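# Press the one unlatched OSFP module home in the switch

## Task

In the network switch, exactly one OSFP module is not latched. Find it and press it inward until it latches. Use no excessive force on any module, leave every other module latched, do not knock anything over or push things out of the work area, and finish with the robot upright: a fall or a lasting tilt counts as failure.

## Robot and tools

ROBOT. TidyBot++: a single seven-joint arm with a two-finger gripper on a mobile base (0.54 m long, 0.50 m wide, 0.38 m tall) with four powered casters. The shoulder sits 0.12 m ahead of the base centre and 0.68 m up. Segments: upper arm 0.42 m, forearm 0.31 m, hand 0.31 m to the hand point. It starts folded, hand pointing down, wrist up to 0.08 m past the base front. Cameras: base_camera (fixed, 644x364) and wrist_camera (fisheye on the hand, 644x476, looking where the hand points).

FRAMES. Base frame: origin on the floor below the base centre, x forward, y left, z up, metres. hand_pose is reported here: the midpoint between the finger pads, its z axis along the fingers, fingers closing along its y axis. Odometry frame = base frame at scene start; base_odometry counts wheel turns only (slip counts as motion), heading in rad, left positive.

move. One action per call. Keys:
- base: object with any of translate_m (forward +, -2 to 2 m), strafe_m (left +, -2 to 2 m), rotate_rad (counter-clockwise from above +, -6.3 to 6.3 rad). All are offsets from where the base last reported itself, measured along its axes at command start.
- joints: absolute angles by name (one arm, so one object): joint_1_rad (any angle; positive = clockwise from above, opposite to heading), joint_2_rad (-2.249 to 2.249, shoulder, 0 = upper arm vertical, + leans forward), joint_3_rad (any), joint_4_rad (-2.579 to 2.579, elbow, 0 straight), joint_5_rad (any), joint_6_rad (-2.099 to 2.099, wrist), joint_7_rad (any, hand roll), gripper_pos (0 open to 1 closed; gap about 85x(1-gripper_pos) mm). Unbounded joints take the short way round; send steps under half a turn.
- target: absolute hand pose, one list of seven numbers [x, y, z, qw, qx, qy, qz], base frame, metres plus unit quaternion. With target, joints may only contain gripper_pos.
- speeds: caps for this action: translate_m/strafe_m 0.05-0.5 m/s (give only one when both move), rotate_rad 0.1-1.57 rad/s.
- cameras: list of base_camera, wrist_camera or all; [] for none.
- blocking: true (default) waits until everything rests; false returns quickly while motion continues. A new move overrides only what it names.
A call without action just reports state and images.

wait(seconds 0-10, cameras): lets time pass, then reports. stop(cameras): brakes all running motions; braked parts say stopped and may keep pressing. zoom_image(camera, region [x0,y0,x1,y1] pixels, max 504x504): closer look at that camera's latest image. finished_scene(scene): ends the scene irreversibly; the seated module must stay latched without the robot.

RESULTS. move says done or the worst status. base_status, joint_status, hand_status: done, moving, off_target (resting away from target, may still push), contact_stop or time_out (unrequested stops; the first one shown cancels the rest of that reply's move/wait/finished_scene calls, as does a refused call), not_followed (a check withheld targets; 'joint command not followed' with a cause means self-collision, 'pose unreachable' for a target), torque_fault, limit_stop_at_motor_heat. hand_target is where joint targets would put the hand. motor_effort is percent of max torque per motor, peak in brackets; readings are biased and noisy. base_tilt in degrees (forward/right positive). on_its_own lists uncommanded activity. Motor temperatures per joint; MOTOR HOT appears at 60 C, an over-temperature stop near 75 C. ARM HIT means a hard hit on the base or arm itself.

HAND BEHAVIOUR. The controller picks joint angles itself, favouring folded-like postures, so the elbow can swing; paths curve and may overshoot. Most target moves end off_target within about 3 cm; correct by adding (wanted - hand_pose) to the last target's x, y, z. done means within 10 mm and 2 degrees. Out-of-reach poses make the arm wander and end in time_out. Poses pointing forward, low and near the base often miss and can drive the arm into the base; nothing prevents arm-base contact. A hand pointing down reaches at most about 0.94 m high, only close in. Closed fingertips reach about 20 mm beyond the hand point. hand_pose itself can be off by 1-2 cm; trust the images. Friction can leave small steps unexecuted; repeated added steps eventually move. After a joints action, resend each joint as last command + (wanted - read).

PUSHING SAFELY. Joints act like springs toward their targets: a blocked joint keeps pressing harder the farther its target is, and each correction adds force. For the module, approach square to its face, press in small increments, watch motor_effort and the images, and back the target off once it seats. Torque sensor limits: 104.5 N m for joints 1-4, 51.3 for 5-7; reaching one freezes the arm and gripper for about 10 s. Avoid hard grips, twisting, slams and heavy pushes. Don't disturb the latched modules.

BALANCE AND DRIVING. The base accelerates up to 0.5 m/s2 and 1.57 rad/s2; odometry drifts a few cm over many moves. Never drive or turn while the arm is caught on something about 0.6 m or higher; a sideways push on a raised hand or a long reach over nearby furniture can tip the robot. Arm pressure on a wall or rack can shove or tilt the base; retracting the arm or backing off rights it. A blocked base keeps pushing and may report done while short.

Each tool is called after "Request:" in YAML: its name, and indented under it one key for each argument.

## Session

Request:
move:
  joints: {"joint_1_rad":0.0, "joint_2_rad": 0.4, "joint_3_rad": 3.14, "joint_4_rad": -2.53, "joint_5_rad": 0, "joint_6_rad": 1.36, "joint_7_rad": 1.57}

Scene clock: 3.03 s.
Motor temperatures (°C): [31 28 27 29 34 39 35]
move: done
base_odometry: x=+0.000 y=+0.000 heading=+0.000
base_tilt: forward=+0.2 right=-0.2
base_status: not commanded
joint_positions: joint_1_rad=+0.002 joint_2_rad=+0.389 joint_3_rad=+3.127 joint_4_rad=-2.540 joint_5_rad=-0.009 joint_6_rad=+1.294 joint_7_rad=+1.555 gripper_pos=+0.000
joint_status: all done
motor_effort: joint_1_rad=+0(2) joint_2_rad=-23(23) joint_3_rad=+0(2) joint_4_rad=+10(17) joint_5_rad=+0(1) joint_6_rad=+9(9) joint_7_rad=-1(2)
hand_pose: x=+0.6554 y=+0.0043 z=+0.7440 quat_wxyz=(-0.009, +0.729, -0.007, +0.684) (m; base frame)
hand_target: x=+0.6601 y=+0.0021 z=+0.7623 quat_wxyz=(-0.001, +0.707, +0.000, +0.707) (m; base frame)
hand_status: not commanded
pictures: base_camera, wrist_camera
camera_calibration:
wrist_camera: T_world_to_cam=[[0.0140636, -0.998463, -0.0536173, 0.0419602], [-0.0494489, 0.0528625, -0.997377, 0.833857], [0.998678, 0.016678, -0.0486294, -0.48462], [0, 0, 0, 1]] pos_world=[0.524622, 0.00589844, 0.810353]

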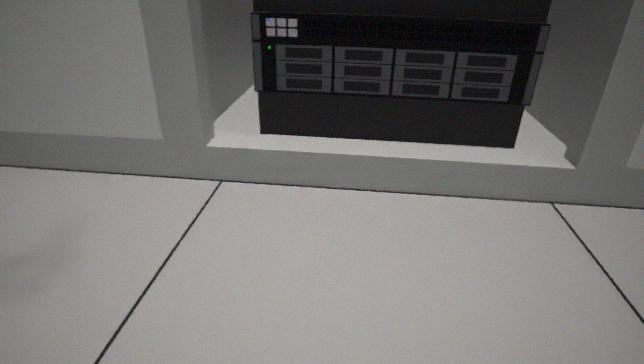

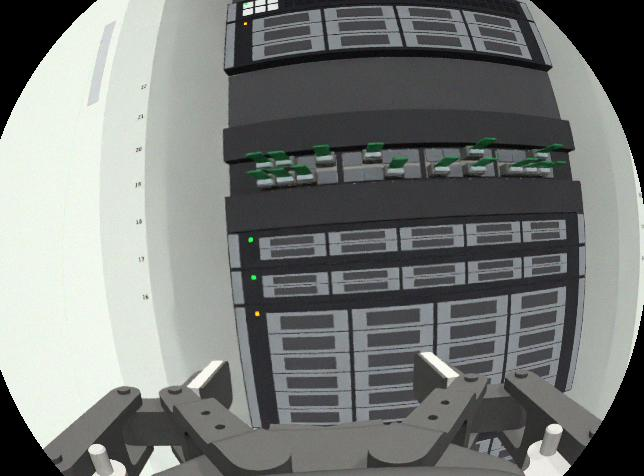

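Request:
move:
  base: {"translate_m": -0.03, "strafe_m": 0.06, "rotate_rad": -0.134}
  joints: {"joint_2_rad": 0.1, "joint_4_rad": -2.1, "joint_6_rad": 0.59, "gripper_pos": 1}

Request:
zoom_image:
  camera: "wrist_camera"
  region: [180, 230, 460, 400]

Scene clock: 5.93 s.
Motor temperatures (°C): [31 28 27 29 34 39 35]
move: done
base_odometry: x=-0.030 y=+0.060 heading=-0.134
base_tilt: forward=+0.2 right=-0.2
base_status: done
joint_positions: joint_1_rad=+0.002 joint_2_rad=+0.114 joint_3_rad=+3.133 joint_4_rad=-2.107 joint_5_rad=-0.009 joint_6_rad=+0.654 joint_7_rad=+1.555 gripper_pos=+0.999
joint_status: all done
motor_effort: joint_1_rad=-1(3) joint_2_rad=-22(25) joint_3_rad=+0(3) joint_4_rad=+20(20) joint_5_rad=+0(2) joint_6_rad=+8(10) joint_7_rad=-1(2)
hand_pose: x=+0.7283 y=+0.0031 z=+0.9107 quat_wxyz=(-0.009, +0.706, -0.008, +0.708) (m; base frame)
hand_target: x=+0.7262 y=+0.0023 z=+0.9033 quat_wxyz=(-0.001, +0.721, +0.000, +0.693) (m; base frame)
hand_status: not commanded
pictures: base_camera, wrist_camera
camera_calibration:
wrist_camera: T_world_to_cam=[[0.0152823, -0.998456, -0.0534122, 0.0475438], [0.0184896, 0.0536915, -0.998386, 0.95524], [0.999712, 0.0142701, 0.0192815, -0.611879], [0, 0, 0, 1]] pos_world=[0.593314, 0.00491367, 0.968036]

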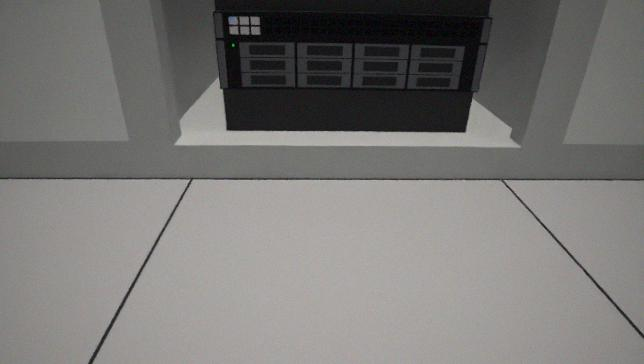

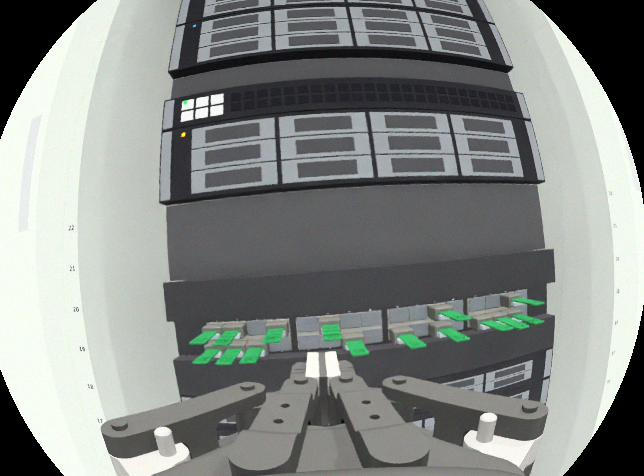

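Scaled by 1.800.

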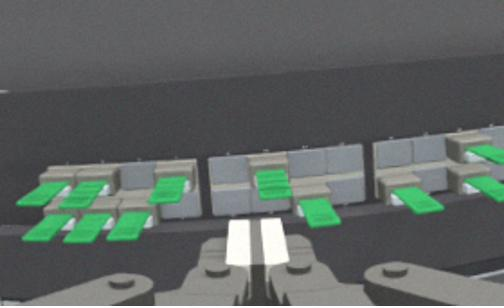

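Request:
zoom_image:
  camera: "wrist_camera"
  region: [180, 305, 300, 375]

Request:
zoom_image:
  camera: "wrist_camera"
  region: [290, 300, 410, 370]

Request:
zoom_image:
  camera: "wrist_camera"
  region: [380, 285, 550, 365]

Scaled by 4.200.

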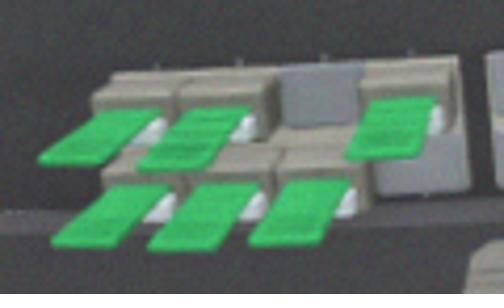

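Scaled by 4.200.

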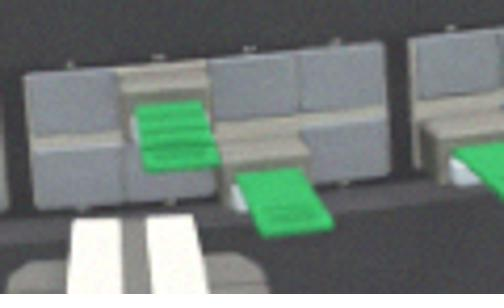

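Scaled by 2.965.

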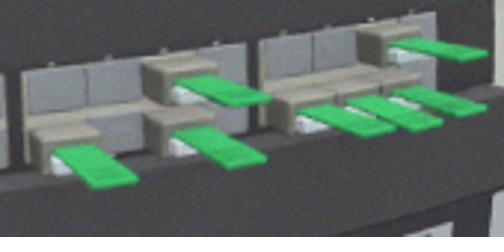

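Request:
move:
  base: {"translate_m": 0.08, "strafe_m": 0.06}
  cameras: ["wrist_camera"]

Request:
zoom_image:
  camera: "wrist_camera"
  region: [220, 300, 340, 390]

Request:
zoom_image:
  camera: "wrist_camera"
  region: [320, 300, 440, 390]

Request:
move:
  base: {"strafe_m": -0.2}
  cameras: ["wrist_camera"]

Request:
zoom_image:
  camera: "wrist_camera"
  region: [200, 300, 320, 390]

Request:
zoom_image:
  camera: "wrist_camera"
  region: [320, 300, 440, 390]

Scene clock: 7.97 s.
Motor temperatures (°C): [31 28 27 29 34 39 35]
move: done
base_odometry: x=+0.057 y=+0.109 heading=-0.134
base_tilt: forward=+0.2 right=-0.2
base_status: done
joint_positions: joint_1_rad=+0.002 joint_2_rad=+0.112 joint_3_rad=+3.135 joint_4_rad=-2.104 joint_5_rad=-0.009 joint_6_rad=+0.650 joint_7_rad=+1.555 gripper_pos=+0.999
joint_status: not commanded
motor_effort: joint_1_rad=-1(2) joint_2_rad=-22(25) joint_3_rad=+0(2) joint_4_rad=+20(21) joint_5_rad=+0(1) joint_6_rad=+9(9) joint_7_rad=-1(2)
hand_pose: x=+0.7284 y=+0.0026 z=+0.9128 quat_wxyz=(-0.008, +0.705, -0.008, +0.709) (m; base frame)
hand_target: x=+0.7262 y=+0.0023 z=+0.9033 quat_wxyz=(-0.001, +0.721, +0.000, +0.693) (m; base frame)
hand_status: not commanded
pictures: wrist_camera
camera_calibration:
wrist_camera: T_world_to_cam=[[0.0146205, -0.998473, -0.0532685, 0.0475663], [0.0203382, 0.0535601, -0.998357, 0.955941], [0.999686, 0.0135131, 0.0210902, -0.613644], [0, 0, 0, 1]] pos_world=[0.593314, 0.0045856, 0.969847]

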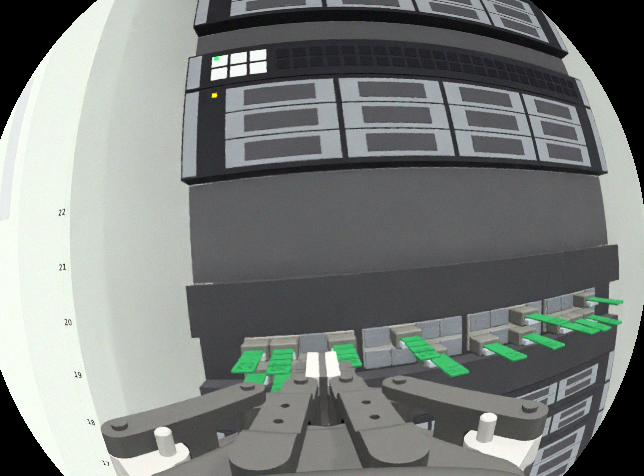

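Scaled by 4.200.

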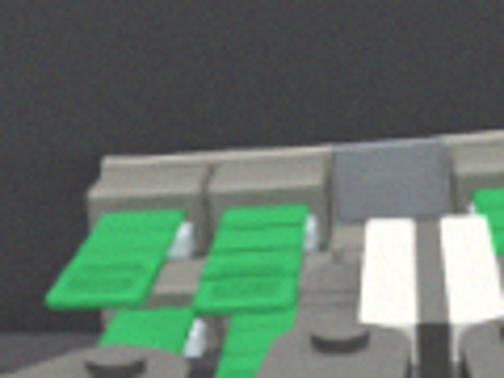

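Scaled by 4.200.

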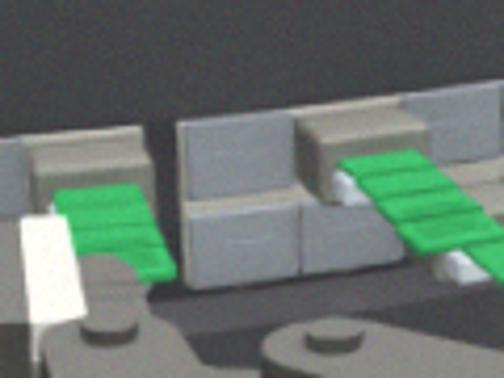

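Scene clock: 9.60 s.
Motor temperatures (°C): [31 28 27 29 34 39 35]
move: done
base_odometry: x=+0.031 y=-0.089 heading=-0.134
base_tilt: forward=+0.2 right=-0.2
base_status: done
joint_positions: joint_1_rad=+0.002 joint_2_rad=+0.112 joint_3_rad=+3.141 joint_4_rad=-2.104 joint_5_rad=-0.009 joint_6_rad=+0.650 joint_7_rad=+1.555 gripper_pos=+0.999
joint_status: not commanded
motor_effort: joint_1_rad=-1(3) joint_2_rad=-22(23) joint_3_rad=+1(2) joint_4_rad=+20(21) joint_5_rad=+0(1) joint_6_rad=+9(9) joint_7_rad=-1(1)
hand_pose: x=+0.7285 y=-0.0010 z=+0.9127 quat_wxyz=(-0.006, +0.705, -0.010, +0.709) (m; base frame)
hand_target: x=+0.7262 y=+0.0023 z=+0.9033 quat_wxyz=(-0.001, +0.721, +0.000, +0.693) (m; base frame)
hand_status: not commanded
pictures: wrist_camera
camera_calibration:
wrist_camera: T_world_to_cam=[[0.00835205, -0.998581, -0.0526036, 0.0478718], [0.0200526, 0.0527621, -0.998406, 0.956255], [0.999764, 0.00728389, 0.0204648, -0.61312], [0, 0, 0, 1]] pos_world=[0.5934, 0.00181572, 0.969796]

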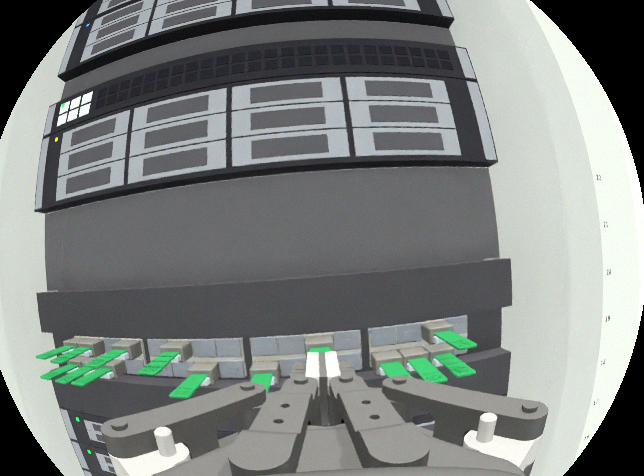

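Scaled by 4.200.

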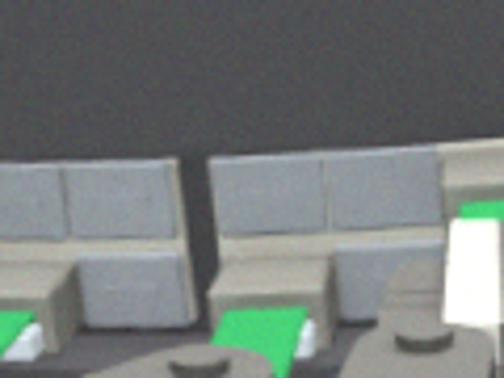

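Scaled by 4.200.

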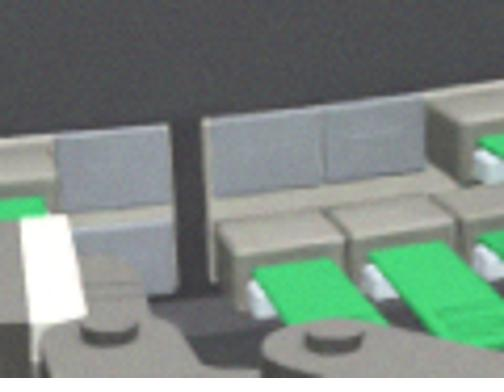

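Request:
move:
  joints: {"joint_2_rad": 0.0, "joint_4_rad": -1.4, "joint_6_rad": -0.85}
  cameras: ["wrist_camera"]

Request:
zoom_image:
  camera: "wrist_camera"
  region: [60, 180, 320, 330]

Request:
zoom_image:
  camera: "wrist_camera"
  region: [300, 180, 560, 330]

Scene clock: 12.70 s.
Motor temperatures (°C): [31 28 27 29 34 39 35]
move: done
base_odometry: x=+0.031 y=-0.089 heading=-0.134
base_tilt: forward=+0.2 right=-0.2
base_status: not commanded
joint_positions: joint_1_rad=+0.002 joint_2_rad=+0.015 joint_3_rad=+3.141 joint_4_rad=-1.406 joint_5_rad=-0.009 joint_6_rad=-0.785 joint_7_rad=+1.555 gripper_pos=+0.999
joint_status: all done
motor_effort: joint_1_rad=-1(2) joint_2_rad=-21(24) joint_3_rad=+1(1) joint_4_rad=+22(24) joint_5_rad=+0(1) joint_6_rad=+7(9) joint_7_rad=-1(1)
hand_pose: x=+0.6866 y=+0.0027 z=+0.9652 quat_wxyz=(-0.007, +0.892, -0.009, +0.451) (m; base frame)
hand_target: x=+0.6710 y=+0.0022 z=+0.9604 quat_wxyz=(-0.001, +0.902, +0.000, +0.431) (m; base frame)
hand_status: not commanded
pictures: wrist_camera
camera_calibration:
wrist_camera: T_world_to_cam=[[-0.0150508, -0.998428, -0.0539938, 0.0720694], [-0.58021, 0.0526995, -0.81276, 1.24236], [0.814328, 0.019095, -0.580091, 0.134589], [0, 0, 0, 1]] pos_world=[0.612316, 0.00391428, 1.09171]

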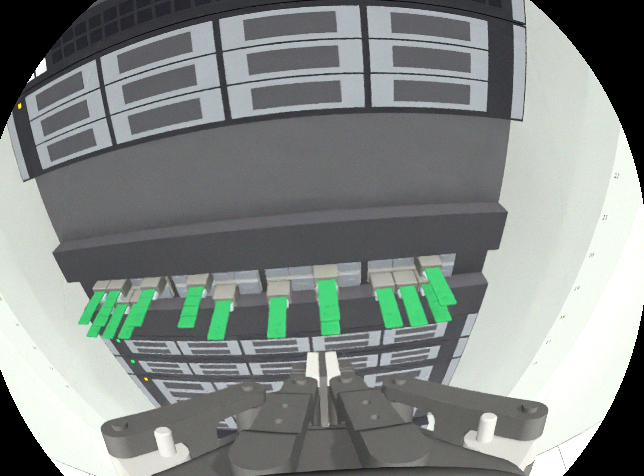

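Scaled by 1.938.

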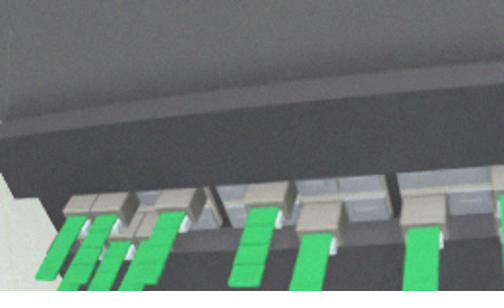

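Scaled by 1.938.

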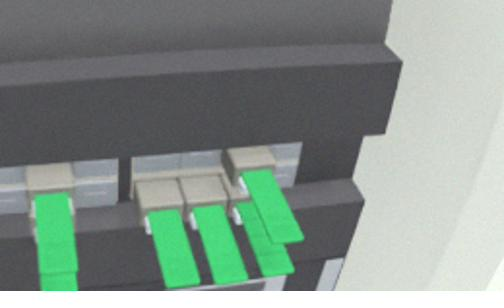

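Request:
zoom_image:
  camera: "wrist_camera"
  region: [180, 250, 300, 345]

Request:
zoom_image:
  camera: "wrist_camera"
  region: [250, 250, 370, 345]

Request:
zoom_image:
  camera: "wrist_camera"
  region: [350, 245, 470, 340]

Request:
move:
  base: {"strafe_m": 0.2}
  cameras: ["wrist_camera"]

Request:
zoom_image:
  camera: "wrist_camera"
  region: [200, 250, 350, 365]

Request:
zoom_image:
  camera: "wrist_camera"
  region: [330, 240, 480, 355]

Scaled by 4.200.

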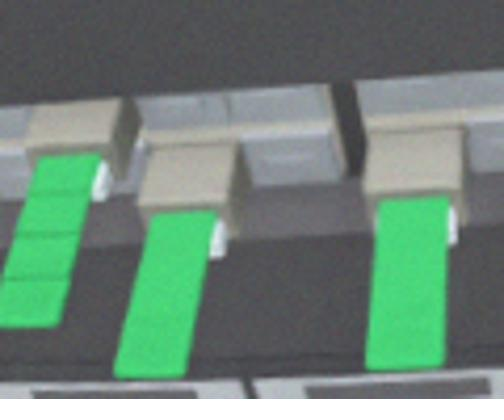

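Scaled by 4.200.

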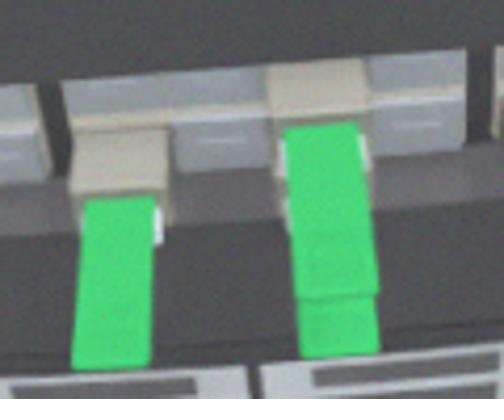

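Scaled by 4.200.

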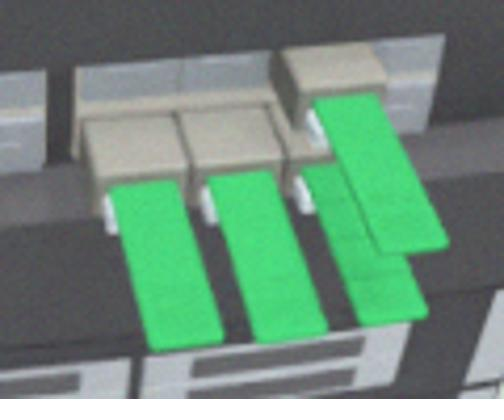

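Scene clock: 14.60 s.
Motor temperatures (°C): [31 28 27 29 34 39 35]
move: done
base_odometry: x=+0.057 y=+0.109 heading=-0.134
base_tilt: forward=+0.2 right=-0.2
base_status: done
joint_positions: joint_1_rad=+0.002 joint_2_rad=+0.011 joint_3_rad=+3.139 joint_4_rad=-1.403 joint_5_rad=-0.009 joint_6_rad=-0.791 joint_7_rad=+1.555 gripper_pos=+0.999
joint_status: not commanded
motor_effort: joint_1_rad=-1(3) joint_2_rad=-21(26) joint_3_rad=+1(3) joint_4_rad=+22(24) joint_5_rad=+0(1) joint_6_rad=+7(8) joint_7_rad=-1(1)
hand_pose: x=+0.6850 y=+0.0039 z=+0.9670 quat_wxyz=(-0.008, +0.892, -0.008, +0.451) (m; base frame)
hand_target: x=+0.6710 y=+0.0022 z=+0.9604 quat_wxyz=(-0.001, +0.902, +0.000, +0.431) (m; base frame)
hand_status: not commanded
pictures: wrist_camera
camera_calibration:
wrist_camera: T_world_to_cam=[[-0.0128, -0.998459, -0.0540036, 0.0718598], [-0.58029, 0.0514003, -0.812787, 1.24284], [0.81431, 0.020934, -0.580053, 0.136897], [0, 0, 0, 1]] pos_world=[0.61065, 0.00500091, 1.09345]

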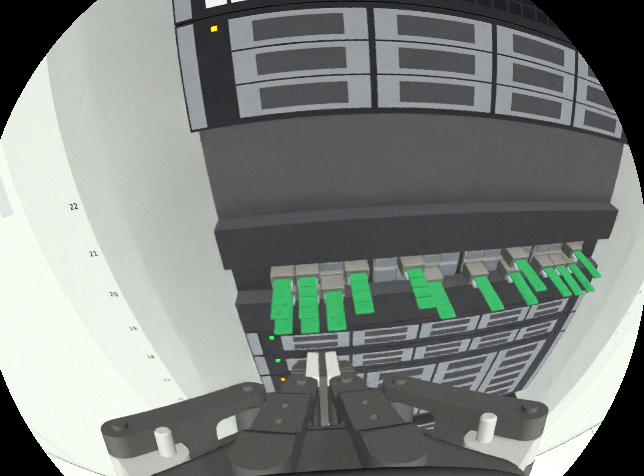

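Scaled by 3.360.

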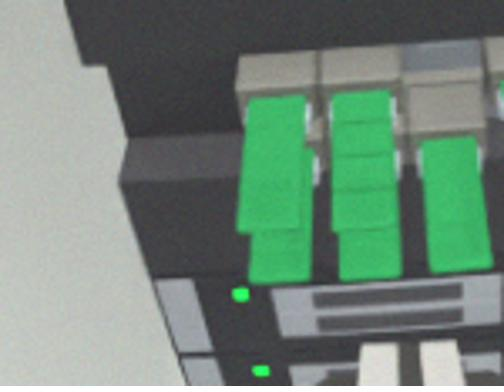

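Scaled by 3.360.

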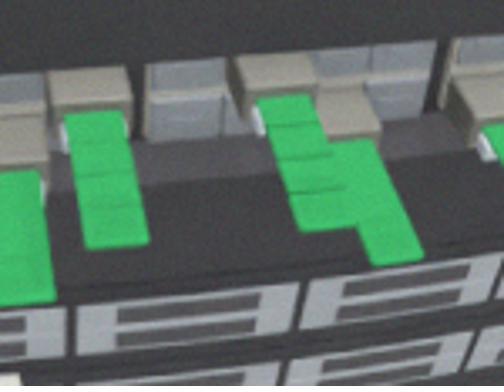

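Request:
move:
  base: {"strafe_m":-0.2}

Scene clock: 19.00 s.
Motor temperatures (°C): [31 28 27 30 34 39 35]
move: done
base_odometry: x=+0.030 y=-0.089 heading=-0.134
base_tilt: forward=+0.2 right=-0.2
base_status: done
joint_positions: joint_1_rad=+0.002 joint_2_rad=+0.010 joint_3_rad=+3.140 joint_4_rad=-1.403 joint_5_rad=-0.009 joint_6_rad=-0.792 joint_7_rad=+1.555 gripper_pos=+0.999
joint_status: not commanded
motor_effort: joint_1_rad=-1(3) joint_2_rad=-21(24) joint_3_rad=+0(3) joint_4_rad=+22(24) joint_5_rad=+0(1) joint_6_rad=+7(7) joint_7_rad=-1(2)
hand_pose: x=+0.6845 y=+0.0031 z=+0.9675 quat_wxyz=(-0.008, +0.892, -0.008, +0.451) (m; base frame)
hand_target: x=+0.6710 y=+0.0022 z=+0.9604 quat_wxyz=(-0.001, +0.902, +0.000, +0.431) (m; base frame)
hand_status: not commanded
pictures: base_camera, wrist_camera
camera_calibration:
wrist_camera: T_world_to_cam=[[-0.0142179, -0.99844, -0.0539866, 0.0720288], [-0.580084, 0.0522137, -0.812881, 1.24298], [0.814432, 0.0197593, -0.579922, 0.13734], [0, 0, 0, 1]] pos_world=[0.610204, 0.00430216, 1.09393]

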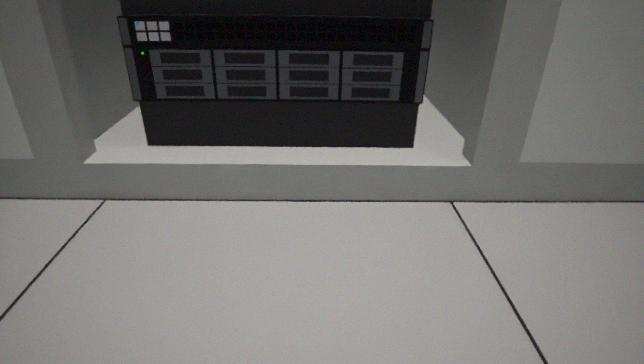

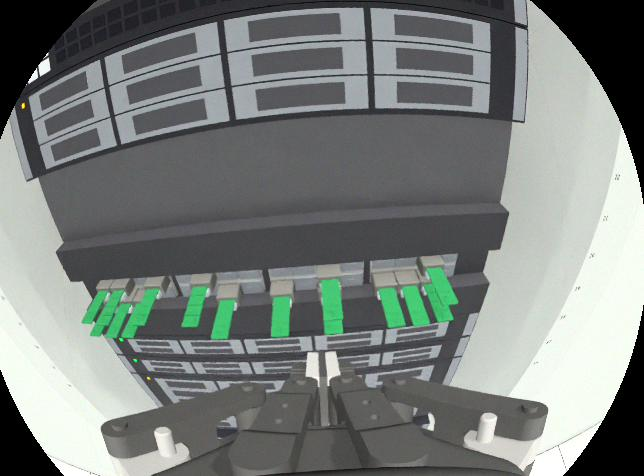

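Request:
zoom_image:
  camera: "wrist_camera"
  region: [170, 235, 350, 345]

Request:
zoom_image:
  camera: "wrist_camera"
  region: [310, 235, 490, 345]

Request:
zoom_image:
  camera: "wrist_camera"
  region: [60, 235, 240, 345]

Scaled by 2.800.

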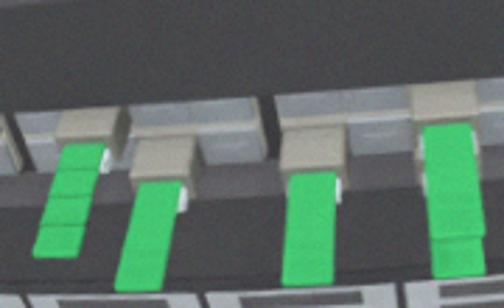

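Scaled by 2.800.

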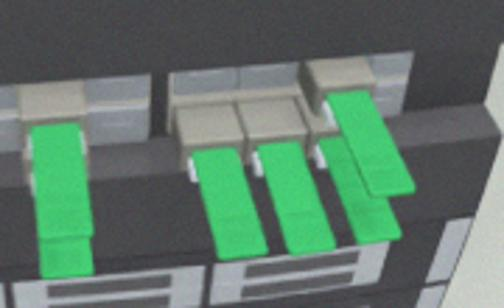

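Scaled by 2.800.

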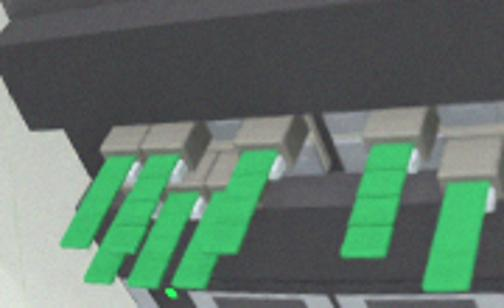

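Request:
zoom_image:
  camera: "wrist_camera"
  region: [310, 255, 360, 305]

Request:
zoom_image:
  camera: "wrist_camera"
  region: [410, 245, 470, 295]

Request:
zoom_image:
  camera: "wrist_camera"
  region: [175, 260, 235, 310]

Request:
zoom_image:
  camera: "wrist_camera"
  region: [365, 260, 425, 310]

Scaled by 10.080.

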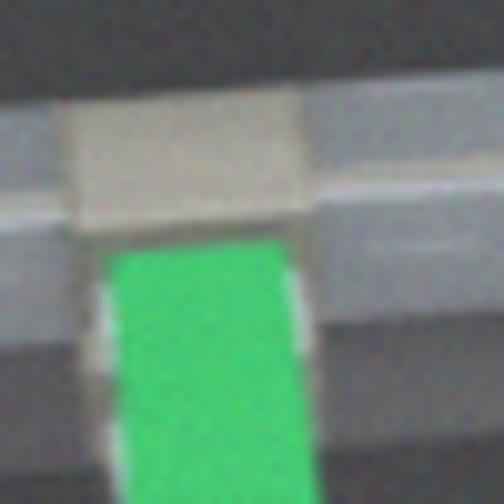

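Scaled by 8.400.

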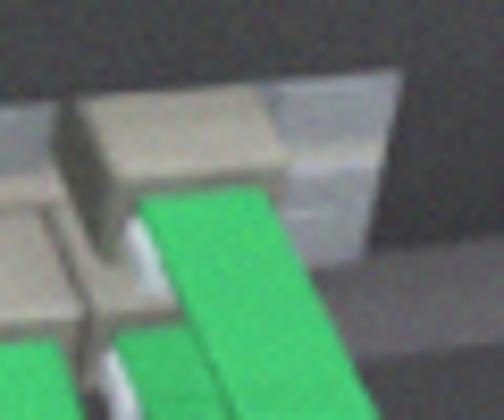

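Scaled by 8.400.

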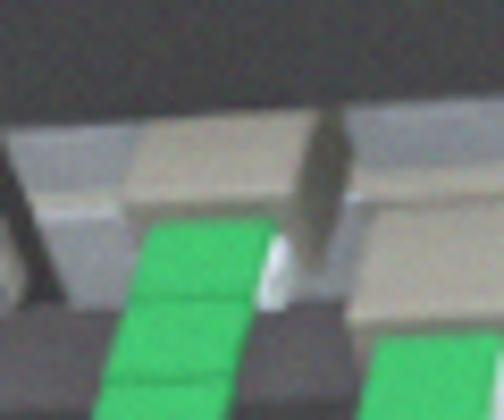

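Scaled by 8.400.

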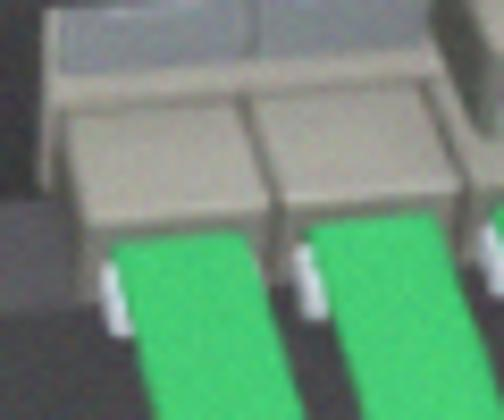

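Request:
move:
  base: {"translate_m":-0.08}
  joints: {"joint_2_rad":0.1,"joint_4_rad":-2.1,"joint_6_rad":0.59,"joint_7_rad":3.14,"gripper_pos":0.88}

Scene clock: 22.40 s.
Motor temperatures (°C): [31 28 27 30 34 39 35]
move: done
base_odometry: x=-0.049 y=-0.079 heading=-0.134
base_tilt: forward=+0.2 right=-0.2
base_status: done
joint_positions: joint_1_rad=+0.002 joint_2_rad=+0.086 joint_3_rad=+3.140 joint_4_rad=-2.081 joint_5_rad=-0.009 joint_6_rad=+0.524 joint_7_rad=+3.102 gripper_pos=+0.880
joint_status: all done
motor_effort: joint_1_rad=-1(2) joint_2_rad=-21(25) joint_3_rad=+0(1) joint_4_rad=+20(24) joint_5_rad=+0(1) joint_6_rad=+9(10) joint_7_rad=-1(2)
hand_pose: x=+0.7259 y=-0.0003 z=+0.9022 quat_wxyz=(+0.471, +0.531, +0.504, +0.492) (m; base frame)
hand_target: x=+0.7262 y=+0.0023 z=+0.9033 quat_wxyz=(+0.489, +0.510, +0.510, +0.491) (m; base frame)
hand_status: not commanded
pictures: base_camera, wrist_camera
camera_calibration:
wrist_camera: T_world_to_cam=[[0.0857214, -0.0775933, 0.993293, -0.951399], [0.00432879, -0.996924, -0.0782505, 0.126808], [0.99631, 0.0110075, -0.0851219, -0.51257], [0, 0, 0, 1]] pos_world=[0.591685, 0.0582379, 0.91131]

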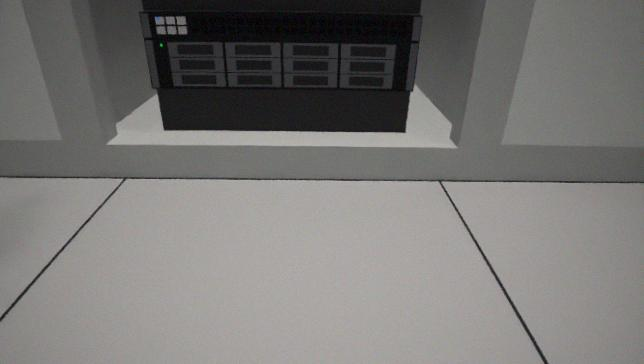

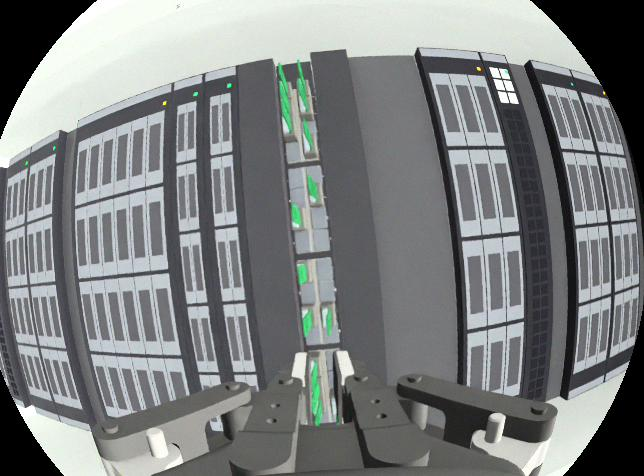

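Request:
move:
  joints: {"joint_6_rad":0.66,"joint_7_rad":3.19}

Request:
zoom_image:
  camera: "wrist_camera"
  region: [230, 230, 430, 430]

Scene clock: 23.50 s.
Motor temperatures (°C): [31 28 27 30 34 39 35]
move: done
base_odometry: x=-0.049 y=-0.079 heading=-0.134
base_tilt: forward=+0.2 right=-0.2
base_status: not commanded
joint_positions: joint_1_rad=+0.002 joint_2_rad=+0.090 joint_3_rad=+3.140 joint_4_rad=-2.084 joint_5_rad=-0.009 joint_6_rad=+0.608 joint_7_rad=+3.163 gripper_pos=+0.880
joint_status: all done
motor_effort: joint_1_rad=+0(1) joint_2_rad=-22(23) joint_3_rad=+1(1) joint_4_rad=+21(22) joint_5_rad=+0(1) joint_6_rad=+9(10) joint_7_rad=-1(2)
hand_pose: x=+0.7268 y=-0.0004 z=+0.9243 quat_wxyz=(+0.506, +0.497, +0.501, +0.496) (m; base frame)
hand_target: x=+0.7263 y=+0.0023 z=+0.9250 quat_wxyz=(+0.519, +0.480, +0.504, +0.496) (m; base frame)
hand_status: not commanded
pictures: base_camera, wrist_camera
camera_calibration:
wrist_camera: T_world_to_cam=[[0.00919262, -0.0158376, 0.999832, -0.923875], [0.00937404, -0.999829, -0.0159237, 0.0670615], [0.999914, 0.00951885, -0.00904259, -0.584561], [0, 0, 0, 1]] pos_world=[0.592374, 0.0579825, 0.919502]

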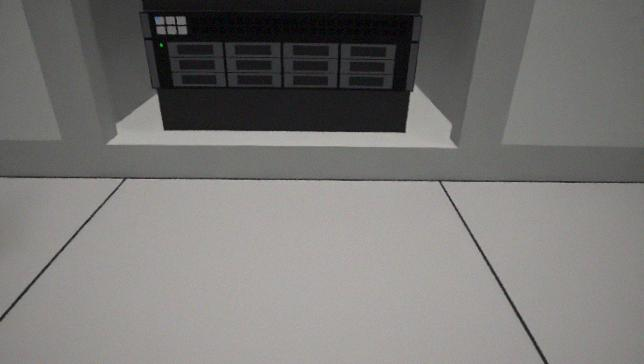

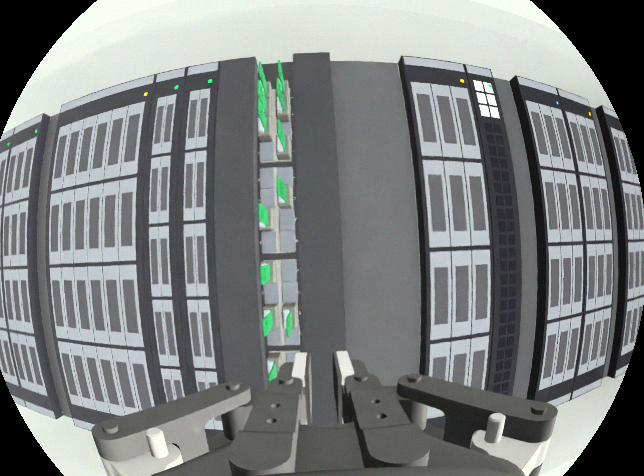

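Scaled by 2.520.

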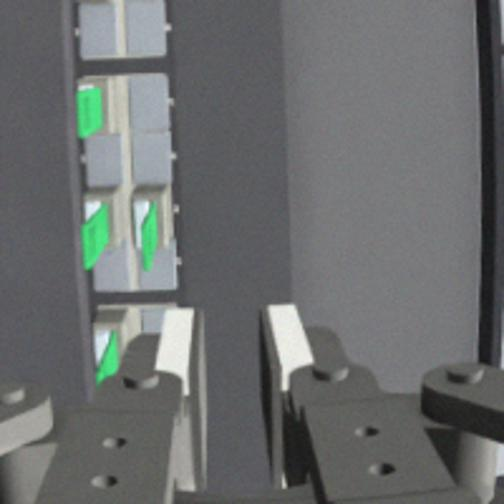

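Request:
move:
  joints: {"joint_4_rad":-2.2,"joint_6_rad":0.76}

Request:
zoom_image:
  camera: "wrist_camera"
  region: [250, 250, 390, 390]

Scene clock: 25.30 s.
Motor temperatures (°C): [31 28 27 30 34 39 35]
move: done
base_odometry: x=-0.049 y=-0.079 heading=-0.134
base_tilt: forward=+0.2 right=-0.2
base_status: not commanded
joint_positions: joint_1_rad=+0.002 joint_2_rad=+0.090 joint_3_rad=+3.140 joint_4_rad=-2.186 joint_5_rad=-0.009 joint_6_rad=+0.696 joint_7_rad=+3.163 gripper_pos=+0.880
joint_status: all done
motor_effort: joint_1_rad=-1(2) joint_2_rad=-21(22) joint_3_rad=+1(1) joint_4_rad=+20(21) joint_5_rad=+0(0) joint_6_rad=+9(9) joint_7_rad=-1(2)
hand_pose: x=+0.7074 y=-0.0006 z=+0.8944 quat_wxyz=(+0.503, +0.500, +0.505, +0.492) (m; base frame)
hand_target: x=+0.7065 y=+0.0022 z=+0.9006 quat_wxyz=(+0.519, +0.480, +0.504, +0.496) (m; base frame)
hand_status: not commanded
pictures: base_camera, wrist_camera
camera_calibration:
wrist_camera: T_world_to_cam=[[0.0234557, -0.0150771, 0.999611, -0.903686], [0.00853851, -0.999847, -0.015281, 0.0666014], [0.999688, 0.00889362, -0.0233234, -0.552506], [0, 0, 0, 1]] pos_world=[0.572962, 0.05788, 0.891466]

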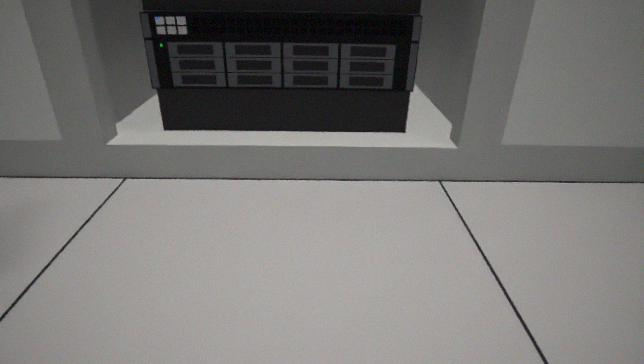

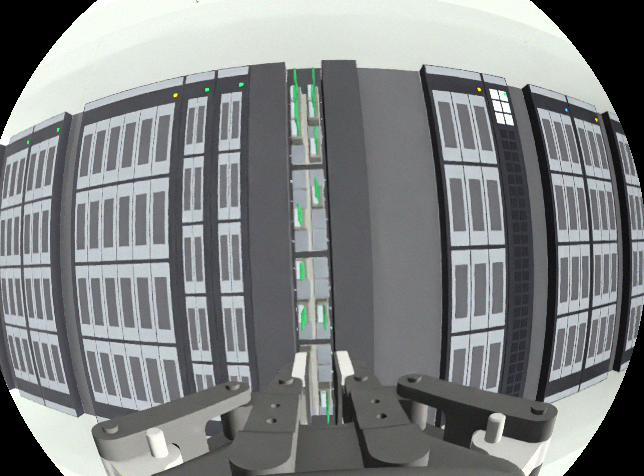

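Scaled by 3.600.

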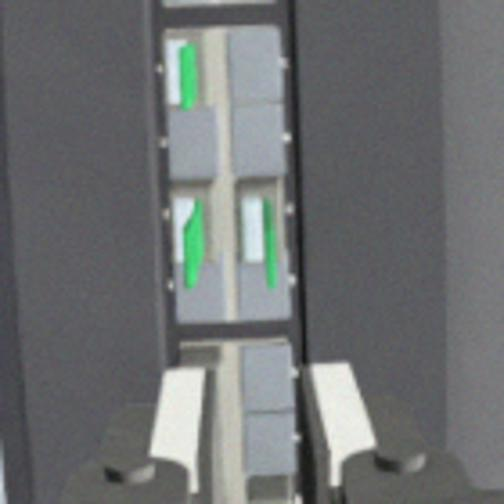

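Request:
move:
  joints: {"joint_6_rad":0.773}
  base: {"translate_m":0.1}
  speeds: {"translate_m":0.2}

Request:
zoom_image:
  camera: "wrist_camera"
  region: [250, 290, 390, 430]

Scene clock: 27.00 s.
Motor temperatures (°C): [31 28 27 30 34 39 35]
move: done
base_odometry: x=+0.050 y=-0.092 heading=-0.135
base_tilt: forward=+0.2 right=-0.2
base_status: done
joint_positions: joint_1_rad=+0.002 joint_2_rad=+0.098 joint_3_rad=+3.140 joint_4_rad=-2.186 joint_5_rad=-0.009 joint_6_rad=+0.713 joint_7_rad=+3.163 gripper_pos=+0.880
joint_status: all done
motor_effort: joint_1_rad=-1(2) joint_2_rad=-22(23) joint_3_rad=+0(1) joint_4_rad=+19(21) joint_5_rad=+0(1) joint_6_rad=+9(9) joint_7_rad=-1(2)
hand_pose: x=+0.7091 y=-0.0007 z=+0.8946 quat_wxyz=(+0.505, +0.498, +0.502, +0.495) (m; base frame)
hand_target: x=+0.7064 y=+0.0022 z=+0.9046 quat_wxyz=(+0.523, +0.477, +0.501, +0.499) (m; base frame)
hand_status: not commanded
pictures: base_camera, wrist_camera
camera_calibration:
wrist_camera: T_world_to_cam=[[0.0151716, -0.0149901, 0.999773, -0.898192], [0.008549, -0.999849, -0.015121, 0.0664008], [0.999848, 0.00877646, -0.0150412, -0.561677], [0, 0, 0, 1]] pos_world=[0.574652, 0.0578563, 0.890544]

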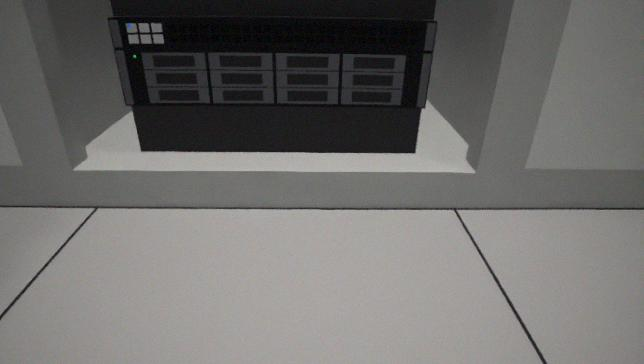

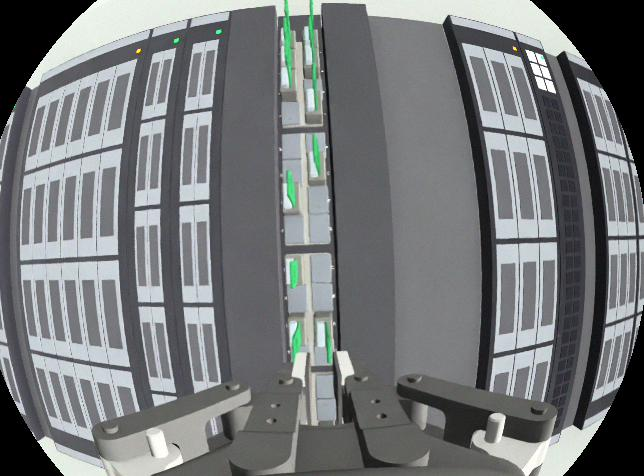

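Scaled by 3.600.

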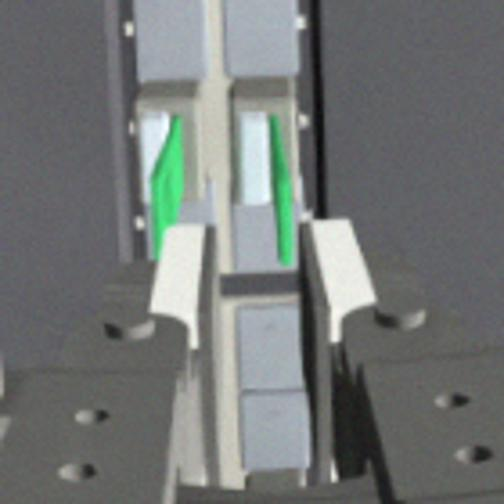

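Request:
move:
  joints: {"joint_6_rad":0.79}

Request:
move:
  base: {"translate_m":0.035}
  speeds: {"translate_m":0.1}

Request:
zoom_image:
  camera: "wrist_camera"
  region: [280, 310, 380, 410]

Scene clock: 27.87 s.
Motor temperatures (°C): [31 28 27 30 34 39 35]
move: done
base_odometry: x=+0.050 y=-0.092 heading=-0.135
base_tilt: forward=+0.2 right=-0.2
base_status: not commanded
joint_positions: joint_1_rad=+0.002 joint_2_rad=+0.098 joint_3_rad=+3.140 joint_4_rad=-2.186 joint_5_rad=-0.009 joint_6_rad=+0.732 joint_7_rad=+3.163 gripper_pos=+0.880
joint_status: all done
motor_effort: joint_1_rad=-1(1) joint_2_rad=-21(22) joint_3_rad=+1(1) joint_4_rad=+19(21) joint_5_rad=-1(1) joint_6_rad=+9(9) joint_7_rad=-1(2)
hand_pose: x=+0.7090 y=-0.0007 z=+0.9005 quat_wxyz=(+0.510, +0.493, +0.498, +0.499) (m; base frame)
hand_target: x=+0.7061 y=+0.0022 z=+0.9099 quat_wxyz=(+0.527, +0.472, +0.497, +0.503) (m; base frame)
hand_status: not commanded
pictures: base_camera, wrist_camera
camera_calibration:
wrist_camera: T_world_to_cam=[[-0.0037007, -0.0148756, 0.999883, -0.890783], [0.00870331, -0.999852, -0.0148429, 0.0660906], [0.999955, 0.00864736, 0.00382962, -0.578606], [0, 0, 0, 1]] pos_world=[0.574708, 0.0578333, 0.893875]

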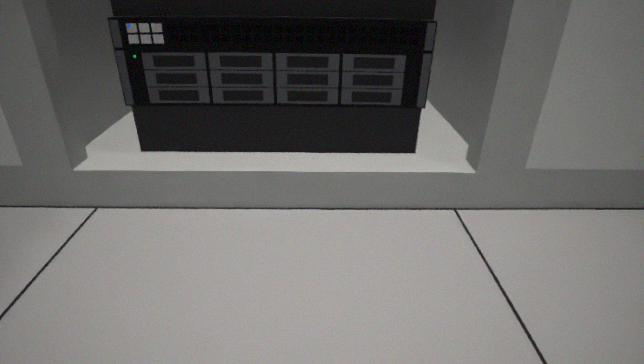

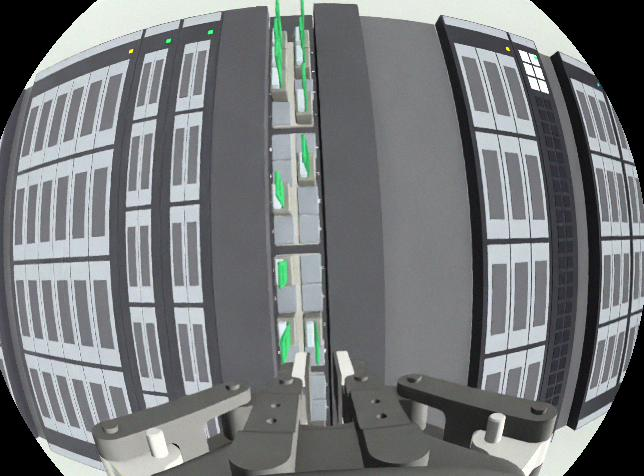

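Scene clock: 28.80 s.
Motor temperatures (°C): [31 28 27 30 34 39 35]
move: done
base_odometry: x=+0.085 y=-0.097 heading=-0.135
base_tilt: forward=+0.2 right=-0.2
base_status: done
joint_positions: joint_1_rad=+0.002 joint_2_rad=+0.100 joint_3_rad=+3.140 joint_4_rad=-2.186 joint_5_rad=-0.009 joint_6_rad=+0.732 joint_7_rad=+3.163 gripper_pos=+0.880
joint_status: not commanded
motor_effort: joint_1_rad=-1(1) joint_2_rad=-21(23) joint_3_rad=+0(1) joint_4_rad=+19(21) joint_5_rad=+0(1) joint_6_rad=+8(9) joint_7_rad=-1(2)
hand_pose: x=+0.7095 y=-0.0007 z=+0.8992 quat_wxyz=(+0.509, +0.494, +0.498, +0.499) (m; base frame)
hand_target: x=+0.7061 y=+0.0022 z=+0.9099 quat_wxyz=(+0.527, +0.472, +0.497, +0.503) (m; base frame)
hand_status: not commanded
pictures: base_camera, wrist_camera
camera_calibration:
wrist_camera: T_world_to_cam=[[-0.00171098, -0.0148776, 0.999888, -0.890961], [0.00867211, -0.999852, -0.0148622, 0.0661067], [0.999961, 0.00864571, 0.00183974, -0.577252], [0, 0, 0, 1]] pos_world=[0.575132, 0.0578323, 0.892905]

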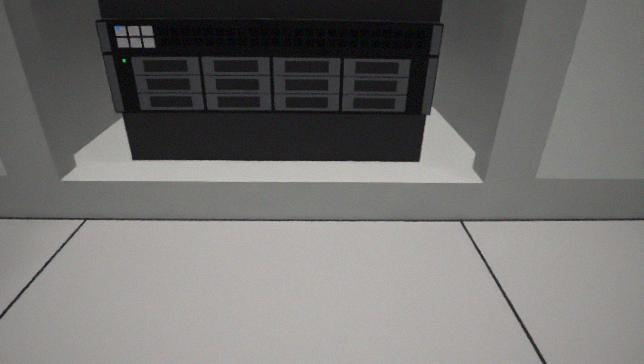

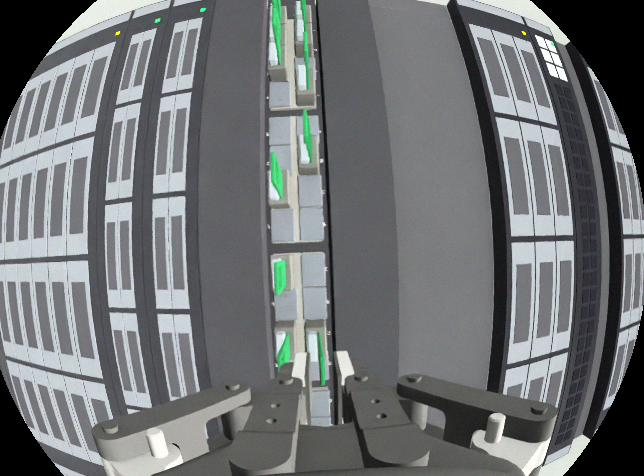

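Scaled by 5.040.

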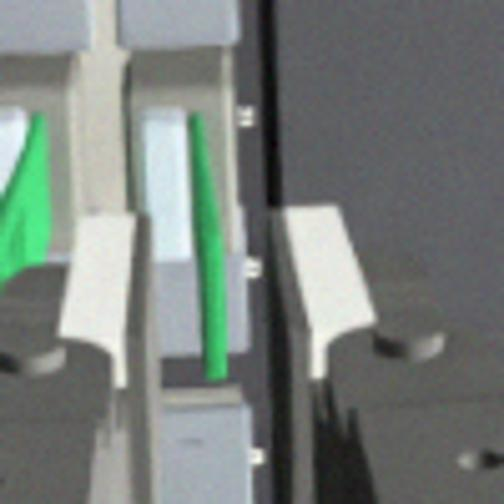

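Request:
move:
  base: {"translate_m":0.03}
  speeds: {"translate_m":0.05}

Request:
zoom_image:
  camera: "wrist_camera"
  region: [280, 320, 380, 420]

Scene clock: 32.93 s.
Motor temperatures (°C): [31 28 27 30 34 39 35]
move: done
base_odometry: x=+0.115 y=-0.101 heading=-0.135
base_tilt: forward=+0.2 right=-0.2
base_status: done
joint_positions: joint_1_rad=+0.002 joint_2_rad=+0.101 joint_3_rad=+3.140 joint_4_rad=-2.187 joint_5_rad=-0.009 joint_6_rad=+0.732 joint_7_rad=+3.163 gripper_pos=+0.880
joint_status: not commanded
motor_effort: joint_1_rad=-1(1) joint_2_rad=-21(23) joint_3_rad=+0(1) joint_4_rad=+20(20) joint_5_rad=+0(1) joint_6_rad=+8(9) joint_7_rad=-1(1)
hand_pose: x=+0.7096 y=-0.0007 z=+0.8988 quat_wxyz=(+0.509, +0.494, +0.498, +0.498) (m; base frame)
hand_target: x=+0.7061 y=+0.0022 z=+0.9099 quat_wxyz=(+0.527, +0.472, +0.497, +0.503) (m; base frame)
hand_status: not commanded
pictures: base_camera, wrist_camera
camera_calibration:
wrist_camera: T_world_to_cam=[[-0.00103724, -0.0148783, 0.999889, -0.891028], [0.0086617, -0.999852, -0.0148688, 0.0661124], [0.999962, 0.00864531, 0.00116596, -0.576769], [0, 0, 0, 1]] pos_world=[0.57525, 0.057832, 0.892585]

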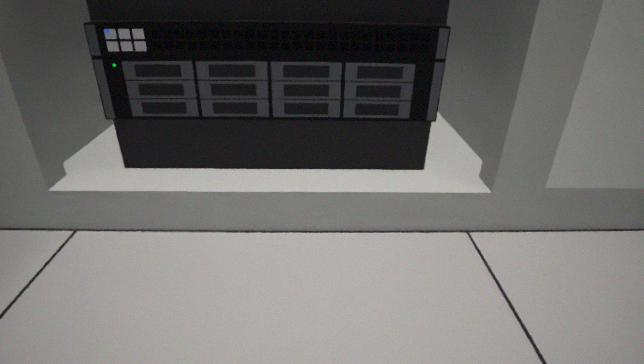

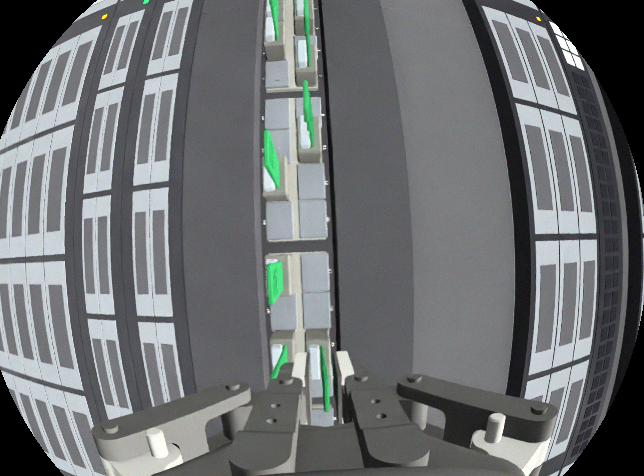

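Scaled by 5.040.

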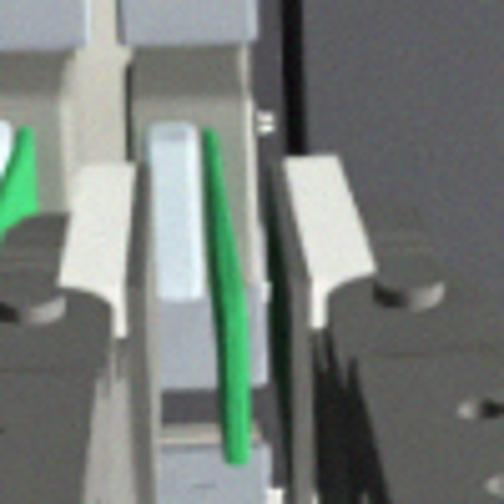

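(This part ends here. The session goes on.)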